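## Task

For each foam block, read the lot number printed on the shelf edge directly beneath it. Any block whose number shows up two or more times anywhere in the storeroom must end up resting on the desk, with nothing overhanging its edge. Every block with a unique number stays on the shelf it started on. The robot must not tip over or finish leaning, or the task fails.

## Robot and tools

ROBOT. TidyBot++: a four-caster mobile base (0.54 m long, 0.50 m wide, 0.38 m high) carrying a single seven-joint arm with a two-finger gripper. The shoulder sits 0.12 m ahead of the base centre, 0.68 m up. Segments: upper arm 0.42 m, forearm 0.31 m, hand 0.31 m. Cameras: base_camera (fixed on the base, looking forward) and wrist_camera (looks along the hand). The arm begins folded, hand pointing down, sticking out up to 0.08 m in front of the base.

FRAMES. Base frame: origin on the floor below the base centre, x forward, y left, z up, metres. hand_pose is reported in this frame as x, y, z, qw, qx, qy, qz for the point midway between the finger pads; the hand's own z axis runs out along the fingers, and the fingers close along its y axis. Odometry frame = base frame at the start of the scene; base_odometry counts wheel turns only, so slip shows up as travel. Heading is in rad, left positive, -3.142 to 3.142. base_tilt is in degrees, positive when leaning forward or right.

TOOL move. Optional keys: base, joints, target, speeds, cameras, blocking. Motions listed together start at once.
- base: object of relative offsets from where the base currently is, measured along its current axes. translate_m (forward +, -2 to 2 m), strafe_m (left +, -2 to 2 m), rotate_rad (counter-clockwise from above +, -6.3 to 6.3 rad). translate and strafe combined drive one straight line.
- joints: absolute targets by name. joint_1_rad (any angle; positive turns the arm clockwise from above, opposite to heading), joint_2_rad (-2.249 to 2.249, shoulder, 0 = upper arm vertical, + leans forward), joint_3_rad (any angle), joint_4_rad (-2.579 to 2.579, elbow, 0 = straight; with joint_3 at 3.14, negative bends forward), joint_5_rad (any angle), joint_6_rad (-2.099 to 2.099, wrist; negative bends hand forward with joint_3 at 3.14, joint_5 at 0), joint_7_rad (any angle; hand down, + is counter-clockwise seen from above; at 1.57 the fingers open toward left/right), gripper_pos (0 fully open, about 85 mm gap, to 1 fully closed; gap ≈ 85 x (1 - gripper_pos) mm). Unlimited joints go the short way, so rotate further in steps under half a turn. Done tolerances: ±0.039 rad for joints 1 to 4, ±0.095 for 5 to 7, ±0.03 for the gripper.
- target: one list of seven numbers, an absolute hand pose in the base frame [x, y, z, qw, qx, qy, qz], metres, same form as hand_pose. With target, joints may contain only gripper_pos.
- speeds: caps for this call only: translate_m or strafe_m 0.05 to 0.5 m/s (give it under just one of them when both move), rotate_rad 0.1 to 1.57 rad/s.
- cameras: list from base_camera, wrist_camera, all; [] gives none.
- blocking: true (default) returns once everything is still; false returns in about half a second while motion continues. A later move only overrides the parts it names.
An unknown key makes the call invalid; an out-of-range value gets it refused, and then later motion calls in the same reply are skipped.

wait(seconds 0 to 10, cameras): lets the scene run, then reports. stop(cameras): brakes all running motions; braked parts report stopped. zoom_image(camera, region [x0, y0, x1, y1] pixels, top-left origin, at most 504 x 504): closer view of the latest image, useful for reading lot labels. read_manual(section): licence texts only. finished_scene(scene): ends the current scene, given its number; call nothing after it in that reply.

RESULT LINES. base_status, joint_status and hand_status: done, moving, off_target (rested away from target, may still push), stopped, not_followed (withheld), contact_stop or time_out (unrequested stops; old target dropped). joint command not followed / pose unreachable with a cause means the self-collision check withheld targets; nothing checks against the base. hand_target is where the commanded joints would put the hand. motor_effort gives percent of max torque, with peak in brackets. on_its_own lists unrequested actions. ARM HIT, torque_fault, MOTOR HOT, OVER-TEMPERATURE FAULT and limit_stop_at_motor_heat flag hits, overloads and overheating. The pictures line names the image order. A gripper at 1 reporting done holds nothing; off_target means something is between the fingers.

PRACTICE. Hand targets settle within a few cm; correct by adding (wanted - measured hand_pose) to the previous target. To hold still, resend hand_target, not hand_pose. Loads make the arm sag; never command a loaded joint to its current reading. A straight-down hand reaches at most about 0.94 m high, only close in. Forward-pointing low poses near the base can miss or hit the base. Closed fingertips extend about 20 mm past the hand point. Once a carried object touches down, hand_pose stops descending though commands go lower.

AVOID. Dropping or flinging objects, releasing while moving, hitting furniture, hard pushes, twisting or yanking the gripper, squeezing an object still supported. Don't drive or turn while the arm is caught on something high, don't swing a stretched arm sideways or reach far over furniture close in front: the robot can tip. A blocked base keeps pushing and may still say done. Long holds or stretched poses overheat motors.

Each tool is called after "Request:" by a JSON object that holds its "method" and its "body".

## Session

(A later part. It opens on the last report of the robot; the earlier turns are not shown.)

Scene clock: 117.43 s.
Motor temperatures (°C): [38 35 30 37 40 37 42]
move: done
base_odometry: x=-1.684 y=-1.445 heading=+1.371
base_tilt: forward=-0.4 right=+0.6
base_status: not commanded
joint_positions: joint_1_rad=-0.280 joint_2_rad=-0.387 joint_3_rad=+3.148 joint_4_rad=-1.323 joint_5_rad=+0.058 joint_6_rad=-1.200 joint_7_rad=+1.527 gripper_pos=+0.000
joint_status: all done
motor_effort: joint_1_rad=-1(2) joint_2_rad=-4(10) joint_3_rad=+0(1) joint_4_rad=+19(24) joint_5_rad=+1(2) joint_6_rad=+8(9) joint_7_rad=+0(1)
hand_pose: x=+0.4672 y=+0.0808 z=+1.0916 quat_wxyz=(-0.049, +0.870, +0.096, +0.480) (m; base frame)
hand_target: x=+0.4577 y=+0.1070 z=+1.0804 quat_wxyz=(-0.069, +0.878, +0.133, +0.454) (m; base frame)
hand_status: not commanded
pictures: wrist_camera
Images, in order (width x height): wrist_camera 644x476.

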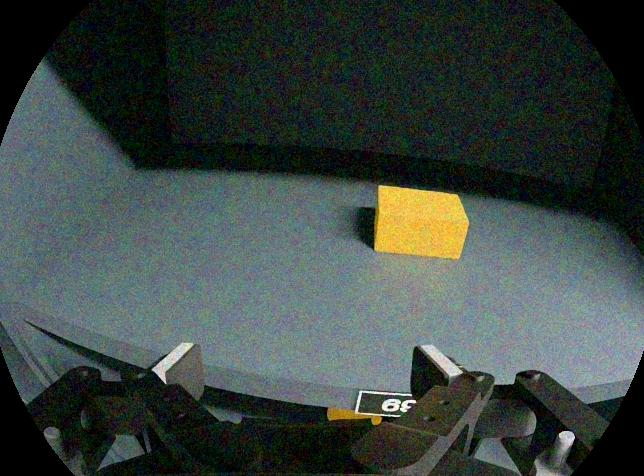

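Request:
{"method": "move", "body": {"base": {"strafe_m":0.22}, "target": [0.45, -0.20, 1.11, 0.341, 0.634, -0.590, 0.366], "cameras": ["wrist_camera"]}}

Scene clock: 121.93 s.
Motor temperatures (°C): [38 35 30 37 40 37 42]
move: done
base_odometry: x=-1.900 y=-1.402 heading=+1.372
base_tilt: forward=-0.3 right=+0.6
base_status: done
joint_positions: joint_1_rad=+2.243 joint_2_rad=-0.570 joint_3_rad=+2.164 joint_4_rad=-0.885 joint_5_rad=-0.051 joint_6_rad=-1.535 joint_7_rad=+1.117 gripper_pos=+0.000
joint_status: not commanded
motor_effort: joint_1_rad=+0(1) joint_2_rad=+16(16) joint_3_rad=+8(8) joint_4_rad=+12(19) joint_5_rad=+4(5) joint_6_rad=+6(8) joint_7_rad=+0(1)
hand_pose: x=+0.4245 y=-0.2208 z=+1.1293 quat_wxyz=(+0.371, +0.625, -0.581, +0.367) (m; base frame)
hand_target: x=+0.4500 y=-0.2000 z=+1.1100 quat_wxyz=(+0.341, +0.634, -0.590, +0.366) (m; base frame)
hand_status: done (0.038 m and 3.7 deg from the pose sent, 0.282 m and 98.3 deg at the start)
pictures: wrist_camera
Images, in order (width x height): wrist_camera 644x476.

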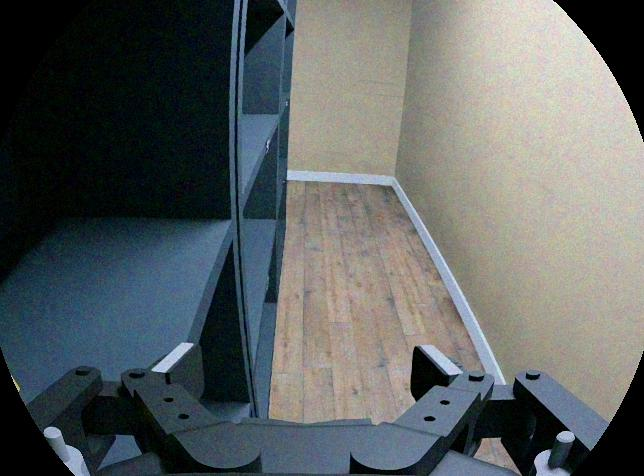

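Request:
{"method": "move", "body": {"base": {"translate_m":0.20}, "speeds": {"translate_m":0.3}, "target": [0.53, -0.19, 1.10, 0.341, 0.634, -0.590, 0.366], "cameras": ["wrist_camera"]}}

Scene clock: 126.43 s.
Motor temperatures (°C): [38 35 30 37 40 37 42]
move: time_out
base_odometry: x=-1.861 y=-1.208 heading=+1.372
base_tilt: forward=-0.4 right=+0.6
base_status: translate_m time_out (by the wheels' count: +0.198 of +0.200)
joint_positions: joint_1_rad=+2.470 joint_2_rad=-0.532 joint_3_rad=+2.124 joint_4_rad=-0.628 joint_5_rad=-0.346 joint_6_rad=-1.688 joint_7_rad=+1.091 gripper_pos=+0.000
joint_status: not commanded
motor_effort: joint_1_rad=+17(26) joint_2_rad=-12(23) joint_3_rad=+9(15) joint_4_rad=+10(13) joint_5_rad=+3(12) joint_6_rad=+7(8) joint_7_rad=+0(1)
hand_pose: x=+0.4763 y=-0.2134 z=+1.1462 quat_wxyz=(+0.290, +0.641, -0.589, +0.397) (m; base frame)
hand_target: x=+0.5300 y=-0.1900 z=+1.1000 quat_wxyz=(+0.341, +0.634, -0.590, +0.366) (m; base frame)
hand_status: off_target (0.075 m and 6.9 deg from the pose sent, 0.114 m and 3.7 deg at the start)
pictures: wrist_camera
Images, in order (width x height): wrist_camera 644x476.

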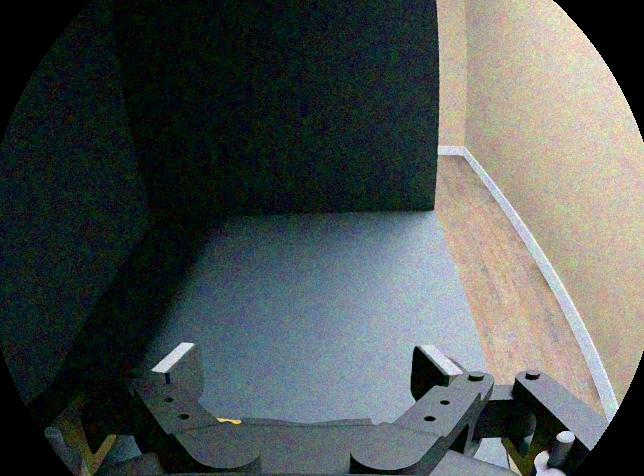

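Request:
{"method": "move", "body": {"base": {"translate_m":-0.22}, "cameras": []}}

Request:
{"method": "move", "body": {"joints": {"joint_1_rad":1.2,"joint_2_rad":-0.3,"joint_3_rad":2.6,"joint_4_rad":-1.6,"joint_5_rad":0.3,"joint_6_rad":-1.5,"joint_7_rad":1.0}, "cameras": ["wrist_camera"]}}

Scene clock: 130.10 s.
Motor temperatures (°C): [38 35 30 37 40 37 42]
move: done
base_odometry: x=-1.904 y=-1.423 heading=+1.372
base_tilt: forward=-0.3 right=+0.6
base_status: done
joint_positions: joint_1_rad=+2.555 joint_2_rad=-0.686 joint_3_rad=+2.125 joint_4_rad=-0.624 joint_5_rad=-0.355 joint_6_rad=-1.693 joint_7_rad=+1.090 gripper_pos=+0.000
joint_status: not commanded
motor_effort: joint_1_rad=+0(17) joint_2_rad=+26(31) joint_3_rad=+8(10) joint_4_rad=+7(10) joint_5_rad=+5(6) joint_6_rad=+6(8) joint_7_rad=+0(1)
hand_pose: x=+0.5170 y=-0.2024 z=+1.1173 quat_wxyz=(+0.368, +0.628, -0.577, +0.370) (m; base frame)
hand_target: x=+0.5300 y=-0.1900 z=+1.1000 quat_wxyz=(+0.341, +0.634, -0.590, +0.366) (m; base frame)
hand_status: not commanded
pictures: none
No camera images: "cameras" was empty.

Scene clock: 132.73 s.
Motor temperatures (°C): [38 35 30 37 40 37 42]
move: done
base_odometry: x=-1.904 y=-1.423 heading=+1.372
base_tilt: forward=-0.3 right=+0.6
base_status: not commanded
joint_positions: joint_1_rad=+1.219 joint_2_rad=-0.317 joint_3_rad=+2.584 joint_4_rad=-1.571 joint_5_rad=+0.230 joint_6_rad=-1.553 joint_7_rad=+1.044 gripper_pos=+0.000
joint_status: all done
motor_effort: joint_1_rad=-1(2) joint_2_rad=-5(26) joint_3_rad=+3(9) joint_4_rad=+18(19) joint_5_rad=+4(5) joint_6_rad=+3(8) joint_7_rad=+0(1)
hand_pose: x=+0.3068 y=-0.1978 z=+0.8877 quat_wxyz=(+0.205, +0.796, -0.555, +0.128) (m; base frame)
hand_target: x=+0.3016 y=-0.2221 z=+0.8860 quat_wxyz=(+0.231, +0.781, -0.564, +0.136) (m; base frame)
hand_status: not commanded
pictures: wrist_camera
Images, in order (width x height): wrist_camera 644x476.

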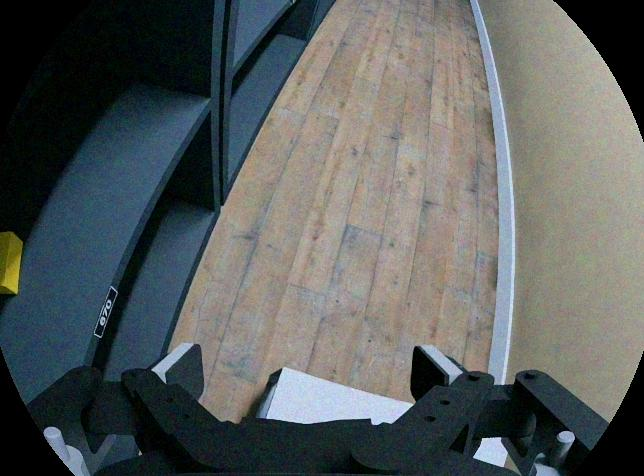

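Request:
{"method": "move", "body": {"joints": {"joint_1_rad":0.2,"joint_2_rad":-0.1,"joint_3_rad":3.14,"joint_4_rad":-0.9,"joint_5_rad":1.1,"joint_6_rad":-1.85,"joint_7_rad":0.6}, "cameras": []}}

Request:
{"method": "move", "body": {"joints": {"joint_1_rad":0,"joint_2_rad":0.45,"joint_3_rad":3.14,"joint_4_rad":-0.435,"joint_5_rad":1.113,"joint_6_rad":-1.843,"joint_7_rad":0.64}, "cameras": ["wrist_camera"]}}

Scene clock: 135.67 s.
Motor temperatures (°C): [38 35 30 37 40 37 42]
move: done
base_odometry: x=-1.904 y=-1.423 heading=+1.372
base_tilt: forward=-0.3 right=+0.6
base_status: not commanded
joint_positions: joint_1_rad=+0.219 joint_2_rad=-0.122 joint_3_rad=+3.123 joint_4_rad=-0.918 joint_5_rad=+1.033 joint_6_rad=-1.799 joint_7_rad=+0.644 gripper_pos=+0.000
joint_status: all done
motor_effort: joint_1_rad=-1(2) joint_2_rad=-9(9) joint_3_rad=+0(3) joint_4_rad=+13(20) joint_5_rad=+6(7) joint_6_rad=+6(6) joint_7_rad=+0(1)
hand_pose: x=+0.2945 y=-0.2991 z=+1.1594 quat_wxyz=(+0.322, +0.581, -0.648, +0.374) (m; base frame)
hand_target: x=+0.2792 y=-0.3030 z=+1.1622 quat_wxyz=(+0.341, +0.545, -0.675, +0.363) (m; base frame)
hand_status: not commanded
pictures: none
No camera images: "cameras" was empty.

Scene clock: 137.63 s.
Motor temperatures (°C): [38 35 30 37 40 37 42]
move: done
base_odometry: x=-1.904 y=-1.423 heading=+1.372
base_tilt: forward=-0.3 right=+0.6
base_status: not commanded
joint_positions: joint_1_rad=+0.016 joint_2_rad=+0.437 joint_3_rad=+3.126 joint_4_rad=-0.453 joint_5_rad=+1.049 joint_6_rad=-1.802 joint_7_rad=+0.644 gripper_pos=+0.000
joint_status: all done
motor_effort: joint_1_rad=+0(2) joint_2_rad=-29(32) joint_3_rad=+2(3) joint_4_rad=+14(16) joint_5_rad=+7(8) joint_6_rad=+4(7) joint_7_rad=+0(1)
hand_pose: x=+0.5804 y=-0.2653 z=+1.0966 quat_wxyz=(+0.314, +0.657, -0.576, +0.371) (m; base frame)
hand_target: x=+0.5650 y=-0.2675 z=+1.1038 quat_wxyz=(+0.340, +0.634, -0.590, +0.366) (m; base frame)
hand_status: not commanded
pictures: wrist_camera
Images, in order (width x height): wrist_camera 644x476.

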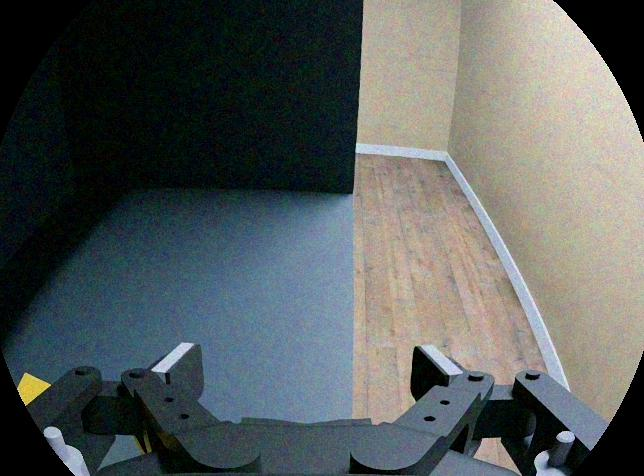

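Request:
{"method": "move", "body": {"base": {"translate_m":0.15,"strafe_m":0.04}, "speeds": {"translate_m":0.3}, "cameras": ["wrist_camera"]}}

Scene clock: 139.43 s.
Motor temperatures (°C): [38 35 30 37 40 37 42]
move: done
base_odometry: x=-1.914 y=-1.268 heading=+1.372
base_tilt: forward=-0.3 right=+0.6
base_status: done
joint_positions: joint_1_rad=+0.011 joint_2_rad=+0.444 joint_3_rad=+3.128 joint_4_rad=-0.450 joint_5_rad=+1.053 joint_6_rad=-1.802 joint_7_rad=+0.644 gripper_pos=+0.000
joint_status: not commanded
motor_effort: joint_1_rad=+0(3) joint_2_rad=-29(33) joint_3_rad=+2(2) joint_4_rad=+14(15) joint_5_rad=+7(7) joint_6_rad=+4(5) joint_7_rad=+0(1)
hand_pose: x=+0.5839 y=-0.2636 z=+1.0949 quat_wxyz=(+0.316, +0.658, -0.574, +0.371) (m; base frame)
hand_target: x=+0.5650 y=-0.2675 z=+1.1038 quat_wxyz=(+0.340, +0.634, -0.590, +0.366) (m; base frame)
hand_status: not commanded
pictures: wrist_camera
Images, in order (width x height): wrist_camera 644x476.

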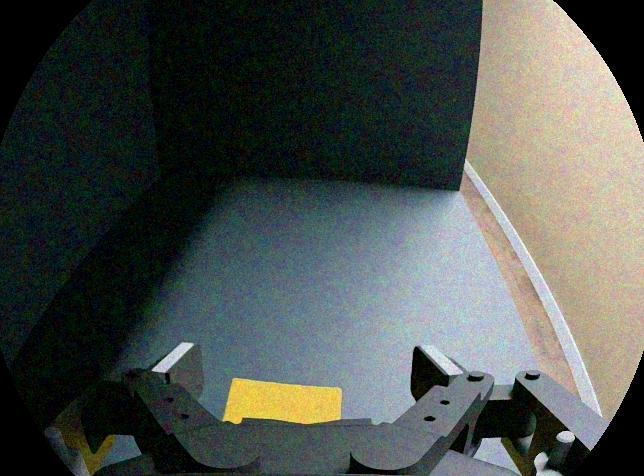

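Request:
{"method": "move", "body": {"joints": {"joint_1_rad":-0.03,"joint_2_rad":0.425,"joint_4_rad":-0.635,"joint_5_rad":1.11,"joint_6_rad":-1.72,"joint_7_rad":0.48}, "cameras": ["wrist_camera"]}}

Scene clock: 141.43 s.
Motor temperatures (°C): [38 35 30 37 40 37 42]
move: done
base_odometry: x=-1.914 y=-1.268 heading=+1.372
base_tilt: forward=-0.3 right=+0.6
base_status: not commanded
joint_positions: joint_1_rad=-0.012 joint_2_rad=+0.429 joint_3_rad=+3.128 joint_4_rad=-0.608 joint_5_rad=+1.053 joint_6_rad=-1.768 joint_7_rad=+0.525 gripper_pos=+0.000
joint_status: all done
motor_effort: joint_1_rad=-1(2) joint_2_rad=-30(31) joint_3_rad=+2(2) joint_4_rad=+15(16) joint_5_rad=+7(8) joint_6_rad=+4(5) joint_7_rad=+0(1)
hand_pose: x=+0.5956 y=-0.2544 z=+1.0612 quat_wxyz=(+0.328, +0.657, -0.574, +0.362) (m; base frame)
hand_target: x=+0.6018 y=-0.2598 z=+1.0763 quat_wxyz=(+0.341, +0.635, -0.570, +0.394) (m; base frame)
hand_status: not commanded
pictures: wrist_camera
Images, in order (width x height): wrist_camera 644x476.

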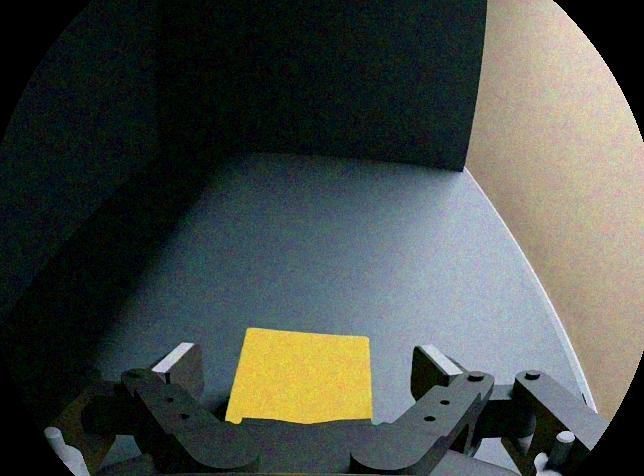

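Request:
{"method": "move", "body": {"joints": {"joint_1_rad":-0.04,"joint_2_rad":0.388,"joint_4_rad":-0.80,"joint_5_rad":1.11,"joint_6_rad":-1.655,"joint_7_rad":0.36}, "cameras": ["wrist_camera"]}}

Scene clock: 142.77 s.
Motor temperatures (°C): [38 35 30 37 40 37 42]
move: done
base_odometry: x=-1.914 y=-1.268 heading=+1.372
base_tilt: forward=-0.3 right=+0.6
base_status: not commanded
joint_positions: joint_1_rad=-0.021 joint_2_rad=+0.395 joint_3_rad=+3.128 joint_4_rad=-0.771 joint_5_rad=+1.053 joint_6_rad=-1.709 joint_7_rad=+0.406 gripper_pos=+0.000
joint_status: all done
motor_effort: joint_1_rad=+0(2) joint_2_rad=-29(31) joint_3_rad=+2(2) joint_4_rad=+16(17) joint_5_rad=+8(8) joint_6_rad=+3(4) joint_7_rad=+0(1)
hand_pose: x=+0.5990 y=-0.2526 z=+1.0352 quat_wxyz=(+0.333, +0.652, -0.574, +0.366) (m; base frame)
hand_target: x=+0.6082 y=-0.2569 z=+1.0505 quat_wxyz=(+0.341, +0.634, -0.566, +0.403) (m; base frame)
hand_status: not commanded
pictures: wrist_camera
Images, in order (width x height): wrist_camera 644x476.

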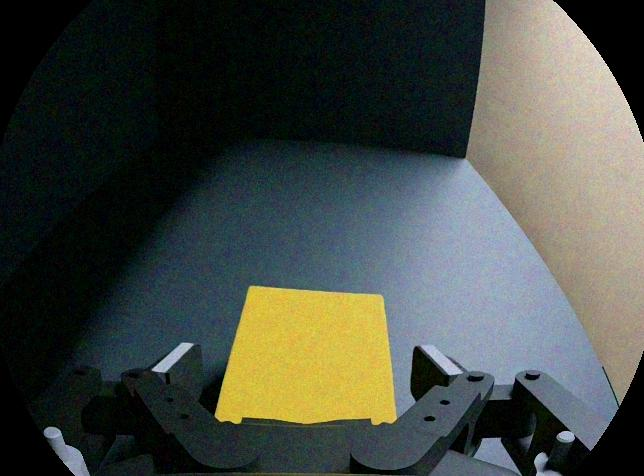

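Request:
{"method": "move", "body": {"joints": {"gripper_pos":0.6}, "cameras": []}}

Request:
{"method": "move", "body": {"joints": {"joint_1_rad":-0.02,"joint_2_rad":0.42,"joint_4_rad":-0.42,"joint_5_rad":1.11,"joint_6_rad":-1.80,"joint_7_rad":0.62}, "cameras": ["wrist_camera"]}}

Scene clock: 143.87 s.
Motor temperatures (°C): [38 36 30 37 40 37 42]
move: off_target
base_odometry: x=-1.914 y=-1.268 heading=+1.372
base_tilt: forward=-0.3 right=+0.6
base_status: not commanded
joint_positions: joint_1_rad=-0.022 joint_2_rad=+0.390 joint_3_rad=+3.128 joint_4_rad=-0.772 joint_5_rad=+1.054 joint_6_rad=-1.707 joint_7_rad=+0.403 gripper_pos=+0.398
joint_status: gripper_pos off_target (ended at +0.398, target +0.600)
motor_effort: joint_1_rad=+0(1) joint_2_rad=-29(30) joint_3_rad=+2(2) joint_4_rad=+16(17) joint_5_rad=+8(8) joint_6_rad=+3(3) joint_7_rad=+0(1)
hand_pose: x=+0.5983 y=-0.2522 z=+1.0376 quat_wxyz=(+0.332, +0.651, -0.574, +0.369) (m; base frame)
hand_target: x=+0.6082 y=-0.2569 z=+1.0505 quat_wxyz=(+0.341, +0.634, -0.566, +0.403) (m; base frame)
hand_status: not commanded
pictures: none
No camera images: "cameras" was empty.

Scene clock: 145.40 s.
Motor temperatures (°C): [38 36 30 37 40 37 42]
move: done
base_odometry: x=-1.914 y=-1.268 heading=+1.372
base_tilt: forward=-0.3 right=+0.6
base_status: not commanded
joint_positions: joint_1_rad=-0.022 joint_2_rad=+0.392 joint_3_rad=+3.128 joint_4_rad=-0.437 joint_5_rad=+1.054 joint_6_rad=-1.753 joint_7_rad=+0.575 gripper_pos=+0.398
joint_status: all done
motor_effort: joint_1_rad=-1(1) joint_2_rad=-27(32) joint_3_rad=+2(2) joint_4_rad=+14(17) joint_5_rad=+7(9) joint_6_rad=+6(6) joint_7_rad=+0(1)
hand_pose: x=+0.5814 y=-0.2513 z=+1.1317 quat_wxyz=(+0.273, +0.634, -0.584, +0.428) (m; base frame)
hand_target: x=+0.5679 y=-0.2611 z=+1.1278 quat_wxyz=(+0.315, +0.627, -0.587, +0.405) (m; base frame)
hand_status: not commanded
pictures: wrist_camera
Images, in order (width x height): wrist_camera 644x476.

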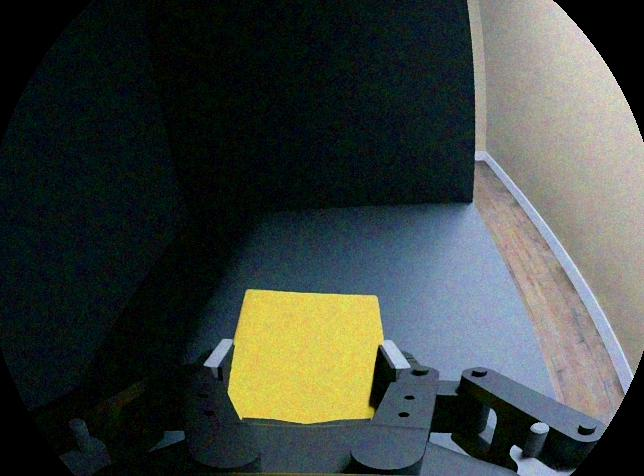

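Request:
{"method": "move", "body": {"base": {"translate_m":-0.13}, "joints": {"joint_1_rad":0.2,"joint_2_rad":-0.1,"joint_3_rad":3.14,"joint_4_rad":-0.9,"joint_5_rad":1.1,"joint_6_rad":-1.85,"joint_7_rad":0.6}, "cameras": ["wrist_camera"]}}

Request:
{"method": "move", "body": {"base": {"strafe_m":-2.0}, "joints": {"joint_1_rad":0,"joint_2_rad":-1.0,"joint_3_rad":3.14,"joint_4_rad":-2.3,"joint_5_rad":0,"joint_6_rad":-0.6,"joint_7_rad":1.57}, "cameras": ["wrist_camera"]}}

Request:
{"method": "move", "body": {"base": {"strafe_m":-1.04}}}

Scene clock: 147.93 s.
Motor temperatures (°C): [38 36 30 37 40 37 42]
move: done
base_odometry: x=-1.940 y=-1.396 heading=+1.372
base_tilt: forward=-0.4 right=+0.6
base_status: done
joint_positions: joint_1_rad=+0.181 joint_2_rad=-0.098 joint_3_rad=+3.131 joint_4_rad=-0.872 joint_5_rad=+1.054 joint_6_rad=-1.803 joint_7_rad=+0.577 gripper_pos=+0.398
joint_status: all done
motor_effort: joint_1_rad=+0(3) joint_2_rad=-8(33) joint_3_rad=+0(3) joint_4_rad=+13(16) joint_5_rad=+6(8) joint_6_rad=+6(8) joint_7_rad=+0(1)
hand_pose: x=+0.3065 y=-0.2979 z=+1.1697 quat_wxyz=(+0.305, +0.557, -0.663, +0.396) (m; base frame)
hand_target: x=+0.2792 y=-0.3030 z=+1.1622 quat_wxyz=(+0.341, +0.545, -0.675, +0.363) (m; base frame)
hand_status: not commanded
pictures: wrist_camera
Images, in order (width x height): wrist_camera 644x476.

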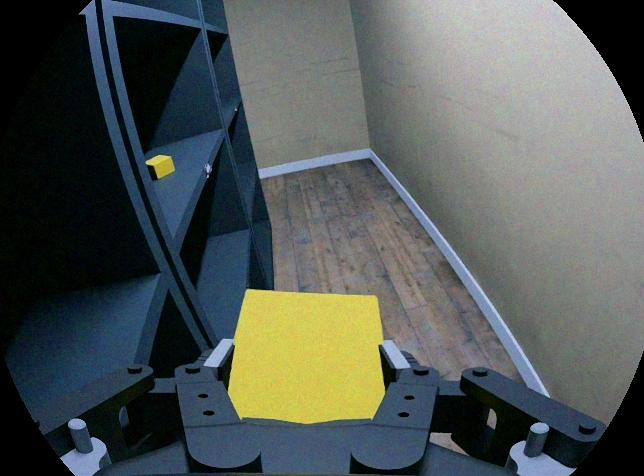

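Scene clock: 153.23 s.
Motor temperatures (°C): [38 36 30 37 40 37 42]
move: done
base_odometry: x=+0.021 y=-1.791 heading=+1.372
base_tilt: forward=-0.4 right=+0.6
base_status: done
joint_positions: joint_1_rad=+0.016 joint_2_rad=-0.980 joint_3_rad=+3.132 joint_4_rad=-2.271 joint_5_rad=+0.068 joint_6_rad=-0.657 joint_7_rad=+1.527 gripper_pos=+0.398
joint_status: all done
motor_effort: joint_1_rad=-1(2) joint_2_rad=+9(11) joint_3_rad=+1(2) joint_4_rad=+22(23) joint_5_rad=+1(8) joint_6_rad=+9(9) joint_7_rad=+0(1)
hand_pose: x=+0.3610 y=-0.0125 z=+0.8890 quat_wxyz=(+0.026, +0.826, -0.010, +0.562) (m; base frame)
hand_target: x=+0.3624 y=+0.0018 z=+0.8926 quat_wxyz=(+0.000, +0.813, +0.000, +0.582) (m; base frame)
hand_status: not commanded
pictures: wrist_camera
Images, in order (width x height): wrist_camera 644x476.

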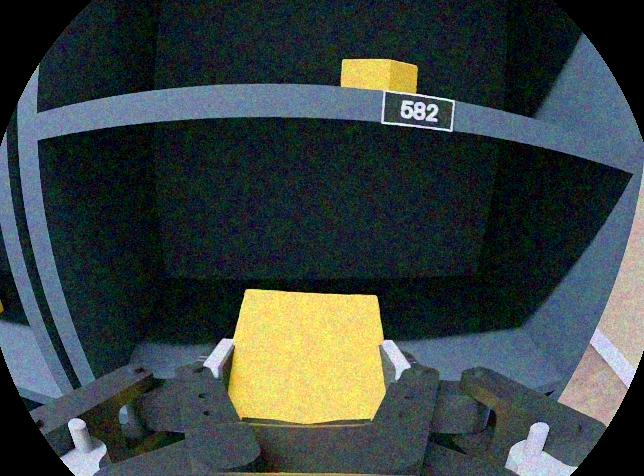

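Scene clock: 156.63 s.
Motor temperatures (°C): [38 36 30 37 40 37 42]
move: done
base_odometry: x=+1.040 y=-1.997 heading=+1.371
base_tilt: forward=-0.4 right=+0.6
base_status: done
joint_positions: joint_1_rad=+0.015 joint_2_rad=-0.980 joint_3_rad=+3.133 joint_4_rad=-2.271 joint_5_rad=+0.066 joint_6_rad=-0.656 joint_7_rad=+1.527 gripper_pos=+0.398
joint_status: not commanded
motor_effort: joint_1_rad=+0(1) joint_2_rad=+9(11) joint_3_rad=+1(2) joint_4_rad=+22(23) joint_5_rad=+1(2) joint_6_rad=+9(9) joint_7_rad=-1(1)
hand_pose: x=+0.3610 y=-0.0120 z=+0.8892 quat_wxyz=(+0.025, +0.826, -0.010, +0.563) (m; base frame)
hand_target: x=+0.3624 y=+0.0018 z=+0.8926 quat_wxyz=(+0.000, +0.813, +0.000, +0.582) (m; base frame)
hand_status: not commanded
pictures: base_camera, wrist_camera
Images, in order (width x height): base_camera 644x364, wrist_camera 644x476.

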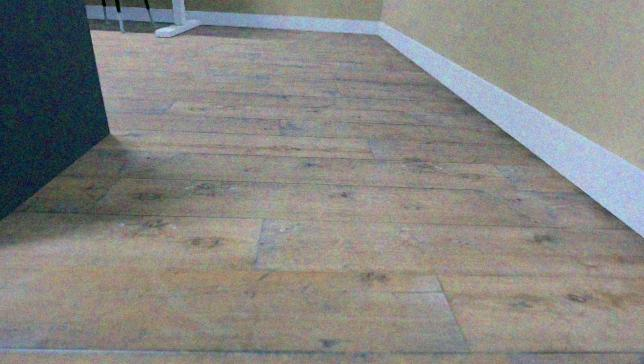

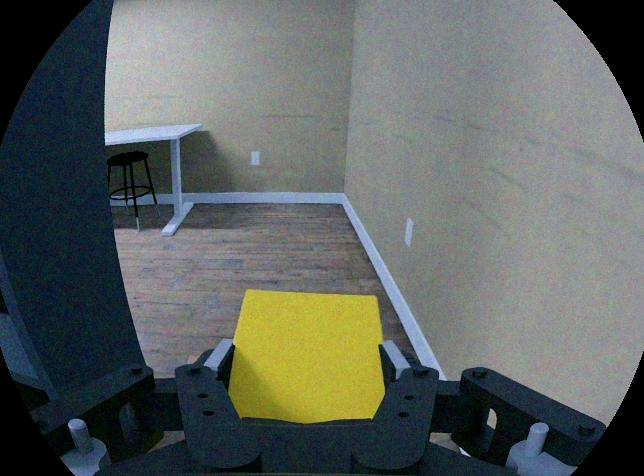

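Request:
{"method": "move", "body": {"base": {"translate_m":1.6}, "cameras": []}}

Request:
{"method": "move", "body": {"base": {"translate_m":0.44,"strafe_m":1.02}, "target": [0.56, 0.0, 1.0, 0, 0.866, 0, 0.5]}}

Scene clock: 161.47 s.
Motor temperatures (°C): [38 35 30 37 40 37 42]
move: done
base_odometry: x=+1.358 y=-0.429 heading=+1.371
base_tilt: forward=-0.4 right=+0.6
base_status: done
joint_positions: joint_1_rad=+0.015 joint_2_rad=-0.986 joint_3_rad=+3.133 joint_4_rad=-2.271 joint_5_rad=+0.066 joint_6_rad=-0.654 joint_7_rad=+1.527 gripper_pos=+0.398
joint_status: not commanded
motor_effort: joint_1_rad=+0(1) joint_2_rad=+10(11) joint_3_rad=+1(1) joint_4_rad=+22(23) joint_5_rad=+1(1) joint_6_rad=+9(9) joint_7_rad=+0(1)
hand_pose: x=+0.3599 y=-0.0119 z=+0.8910 quat_wxyz=(+0.025, +0.824, -0.010, +0.566) (m; base frame)
hand_target: x=+0.3624 y=+0.0018 z=+0.8926 quat_wxyz=(+0.000, +0.813, +0.000, +0.582) (m; base frame)
hand_status: not commanded
pictures: none
No camera images: "cameras" was empty.

Scene clock: 164.67 s.
Motor temperatures (°C): [38 35 30 37 40 37 42]
move: done
base_odometry: x=+0.446 y=+0.205 heading=+1.370
base_tilt: forward=-0.3 right=+0.6
base_status: done
joint_positions: joint_1_rad=+0.008 joint_2_rad=-0.335 joint_3_rad=+3.139 joint_4_rad=-1.670 joint_5_rad=+0.065 joint_6_rad=-0.717 joint_7_rad=+1.529 gripper_pos=+0.398
joint_status: not commanded
motor_effort: joint_1_rad=+0(1) joint_2_rad=-9(11) joint_3_rad=+0(2) joint_4_rad=+22(23) joint_5_rad=+1(2) joint_6_rad=+8(9) joint_7_rad=+0(1)
hand_pose: x=+0.5621 y=-0.0141 z=+1.0090 quat_wxyz=(+0.022, +0.855, -0.010, +0.519) (m; base frame)
hand_target: x=+0.5600 y=+0.0000 z=+1.0000 quat_wxyz=(+0.000, +0.866, +0.000, +0.500) (m; base frame)
hand_status: done (0.017 m and 3.7 deg from the pose sent, 0.228 m and 9.4 deg at the start)
pictures: base_camera, wrist_camera
Images, in order (width x height): base_camera 644x364, wrist_camera 644x476.

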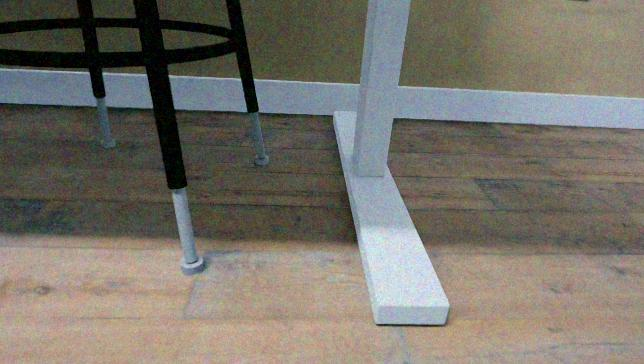

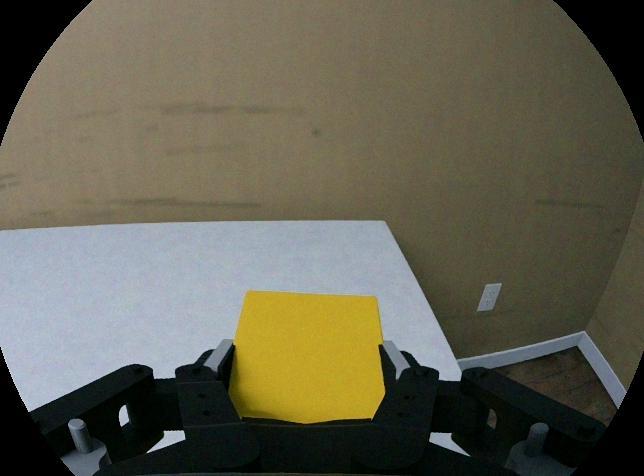

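Request:
{"method": "move", "body": {"target": [0.73, 0.05, 0.86, 0, 0.879, 0, 0.477], "cameras": []}}

Request:
{"method": "move", "body": {"target": [0.73, 0.05, 0.765, 0, 0.879, 0, 0.477], "cameras": ["wrist_camera"]}}

Request:
{"method": "move", "body": {"target": [0.73, 0.05, 0.748, 0, 0.879, 0, 0.477], "cameras": []}}

Scene clock: 168.70 s.
Motor temperatures (°C): [38 35 30 37 40 37 42]
move: done
base_odometry: x=+0.446 y=+0.205 heading=+1.370
base_tilt: forward=-0.3 right=+0.6
base_status: not commanded
joint_positions: joint_1_rad=-0.187 joint_2_rad=+0.097 joint_3_rad=+3.200 joint_4_rad=-1.670 joint_5_rad=+0.221 joint_6_rad=-0.429 joint_7_rad=+1.266 gripper_pos=+0.398
joint_status: not commanded
motor_effort: joint_1_rad=-1(1) joint_2_rad=-24(26) joint_3_rad=+0(1) joint_4_rad=+21(23) joint_5_rad=+2(2) joint_6_rad=+7(9) joint_7_rad=+0(1)
hand_pose: x=+0.7201 y=+0.0515 z=+0.8604 quat_wxyz=(-0.010, +0.887, -0.009, +0.461) (m; base frame)
hand_target: x=+0.7300 y=+0.0500 z=+0.8600 quat_wxyz=(+0.000, +0.879, +0.000, +0.477) (m; base frame)
hand_status: done (0.010 m and 2.6 deg from the pose sent, 0.233 m and 6.2 deg at the start)
pictures: none
No camera images: "cameras" was empty.

Scene clock: 170.33 s.
Motor temperatures (°C): [38 35 30 37 40 37 42]
move: done
base_odometry: x=+0.446 y=+0.205 heading=+1.370
base_tilt: forward=-0.3 right=+0.6
base_status: not commanded
joint_positions: joint_1_rad=-0.529 joint_2_rad=+0.181 joint_3_rad=+3.617 joint_4_rad=-1.889 joint_5_rad=+0.110 joint_6_rad=-0.110 joint_7_rad=+1.371 gripper_pos=+0.398
joint_status: not commanded
motor_effort: joint_1_rad=+0(1) joint_2_rad=-24(25) joint_3_rad=+2(2) joint_4_rad=+19(22) joint_5_rad=+1(2) joint_6_rad=+8(8) joint_7_rad=+0(1)
hand_pose: x=+0.7280 y=+0.0438 z=+0.7781 quat_wxyz=(+0.006, +0.881, +0.003, +0.473) (m; base frame)
hand_target: x=+0.7300 y=+0.0500 z=+0.7650 quat_wxyz=(+0.000, +0.879, +0.000, +0.477) (m; base frame)
hand_status: done (0.015 m and 0.9 deg from the pose sent, 0.096 m and 2.6 deg at the start)
pictures: wrist_camera
Images, in order (width x height): wrist_camera 644x476.

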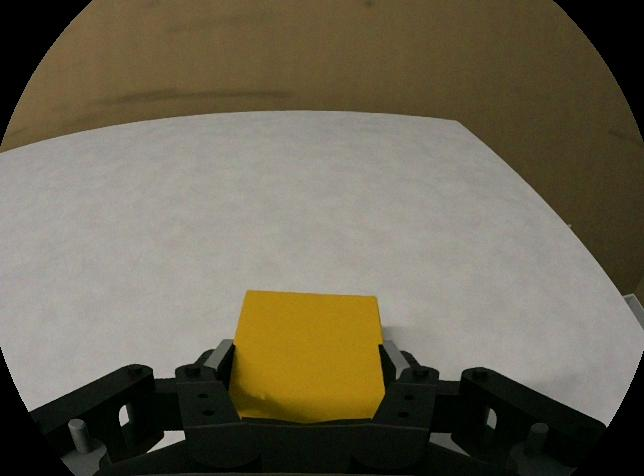

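Scene clock: 171.30 s.
Motor temperatures (°C): [38 35 30 37 40 37 42]
move: done
base_odometry: x=+0.446 y=+0.205 heading=+1.370
base_tilt: forward=-0.3 right=+0.6
base_status: not commanded
joint_positions: joint_1_rad=-0.524 joint_2_rad=+0.198 joint_3_rad=+3.610 joint_4_rad=-1.923 joint_5_rad=-0.008 joint_6_rad=-0.043 joint_7_rad=+1.484 gripper_pos=+0.398
joint_status: not commanded
motor_effort: joint_1_rad=-1(2) joint_2_rad=-21(24) joint_3_rad=+1(2) joint_4_rad=+19(20) joint_5_rad=+1(1) joint_6_rad=+7(8) joint_7_rad=-1(1)
hand_pose: x=+0.7297 y=+0.0489 z=+0.7674 quat_wxyz=(+0.001, +0.877, +0.007, +0.480) (m; base frame)
hand_target: x=+0.7300 y=+0.0500 z=+0.7480 quat_wxyz=(+0.000, +0.879, +0.000, +0.477) (m; base frame)
hand_status: done (0.019 m and 1.0 deg from the pose sent, 0.031 m and 0.9 deg at the start)
pictures: none
No camera images: "cameras" was empty.

Request:
{"method": "move", "body": {"target": [0.73, 0.05, 0.741, 0, 0.879, 0, 0.477], "cameras": []}}

Request:
{"method": "move", "body": {"joints": {"gripper_pos":0.0}, "cameras": ["wrist_camera"]}}

Request:
{"method": "move", "body": {"target": [0.62, 0.05, 0.92, 0, 0.879, 0, 0.477], "cameras": ["wrist_camera"]}}

Scene clock: 172.07 s.
Motor temperatures (°C): [38 35 30 37 40 37 42]
move: done
base_odometry: x=+0.446 y=+0.205 heading=+1.370
base_tilt: forward=-0.3 right=+0.6
base_status: not commanded
joint_positions: joint_1_rad=-0.510 joint_2_rad=+0.201 joint_3_rad=+3.596 joint_4_rad=-1.931 joint_5_rad=-0.042 joint_6_rad=-0.018 joint_7_rad=+1.517 gripper_pos=+0.398
joint_status: not commanded
motor_effort: joint_1_rad=-1(1) joint_2_rad=-22(23) joint_3_rad=+1(1) joint_4_rad=+19(19) joint_5_rad=+1(1) joint_6_rad=+7(7) joint_7_rad=+0(1)
hand_pose: x=+0.7311 y=+0.0493 z=+0.7671 quat_wxyz=(-0.001, +0.874, +0.008, +0.486) (m; base frame)
hand_target: x=+0.7300 y=+0.0500 z=+0.7410 quat_wxyz=(+0.000, +0.879, +0.000, +0.477) (m; base frame)
hand_status: done (0.026 m and 1.4 deg from the pose sent, 0.026 m and 1.0 deg at the start)
pictures: none
No camera images: "cameras" was empty.

Scene clock: 172.93 s.
Motor temperatures (°C): [38 35 30 37 40 37 42]
move: done
base_odometry: x=+0.446 y=+0.205 heading=+1.370
base_tilt: forward=-0.3 right=+0.6
base_status: not commanded
joint_positions: joint_1_rad=-0.510 joint_2_rad=+0.213 joint_3_rad=+3.596 joint_4_rad=-1.935 joint_5_rad=-0.042 joint_6_rad=-0.018 joint_7_rad=+1.517 gripper_pos=+0.000
joint_status: all done
motor_effort: joint_1_rad=+0(1) joint_2_rad=-24(25) joint_3_rad=+2(2) joint_4_rad=+19(20) joint_5_rad=+1(1) joint_6_rad=+8(8) joint_7_rad=-1(1)
hand_pose: x=+0.7308 y=+0.0495 z=+0.7585 quat_wxyz=(+0.002, +0.878, +0.009, +0.479) (m; base frame)
hand_target: x=+0.7300 y=+0.0500 z=+0.7410 quat_wxyz=(+0.000, +0.879, +0.000, +0.477) (m; base frame)
hand_status: not commanded
pictures: wrist_camera
Images, in order (width x height): wrist_camera 644x476.

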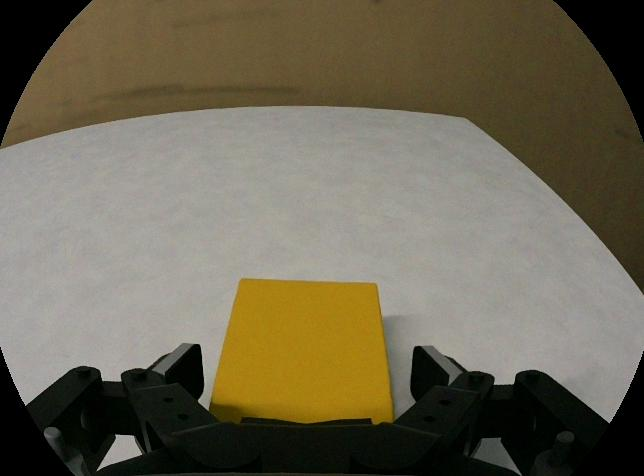

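Scene clock: 175.13 s.
Motor temperatures (°C): [38 35 30 37 40 37 42]
move: done
base_odometry: x=+0.446 y=+0.205 heading=+1.370
base_tilt: forward=-0.3 right=+0.6
base_status: not commanded
joint_positions: joint_1_rad=+0.013 joint_2_rad=-0.158 joint_3_rad=+2.973 joint_4_rad=-1.768 joint_5_rad=+0.132 joint_6_rad=-0.522 joint_7_rad=+1.337 gripper_pos=+0.000
joint_status: not commanded
motor_effort: joint_1_rad=+0(1) joint_2_rad=-14(26) joint_3_rad=+1(2) joint_4_rad=+21(22) joint_5_rad=+2(2) joint_6_rad=+8(8) joint_7_rad=-1(1)
hand_pose: x=+0.6250 y=+0.0657 z=+0.9196 quat_wxyz=(-0.026, +0.874, +0.006, +0.485) (m; base frame)
hand_target: x=+0.6200 y=+0.0500 z=+0.9200 quat_wxyz=(+0.000, +0.879, +0.000, +0.477) (m; base frame)
hand_status: done (0.016 m and 3.3 deg from the pose sent, 0.196 m and 1.1 deg at the start)
pictures: wrist_camera
Images, in order (width x height): wrist_camera 644x476.

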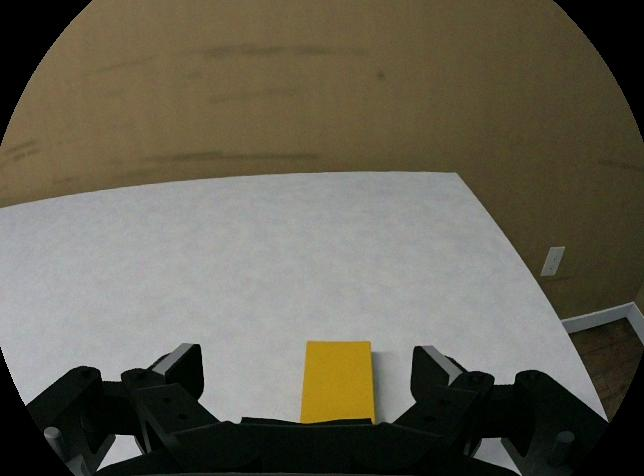

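Request:
{"method": "finished_scene", "body": {"scene": 2}}

The scene is finished: the task was done.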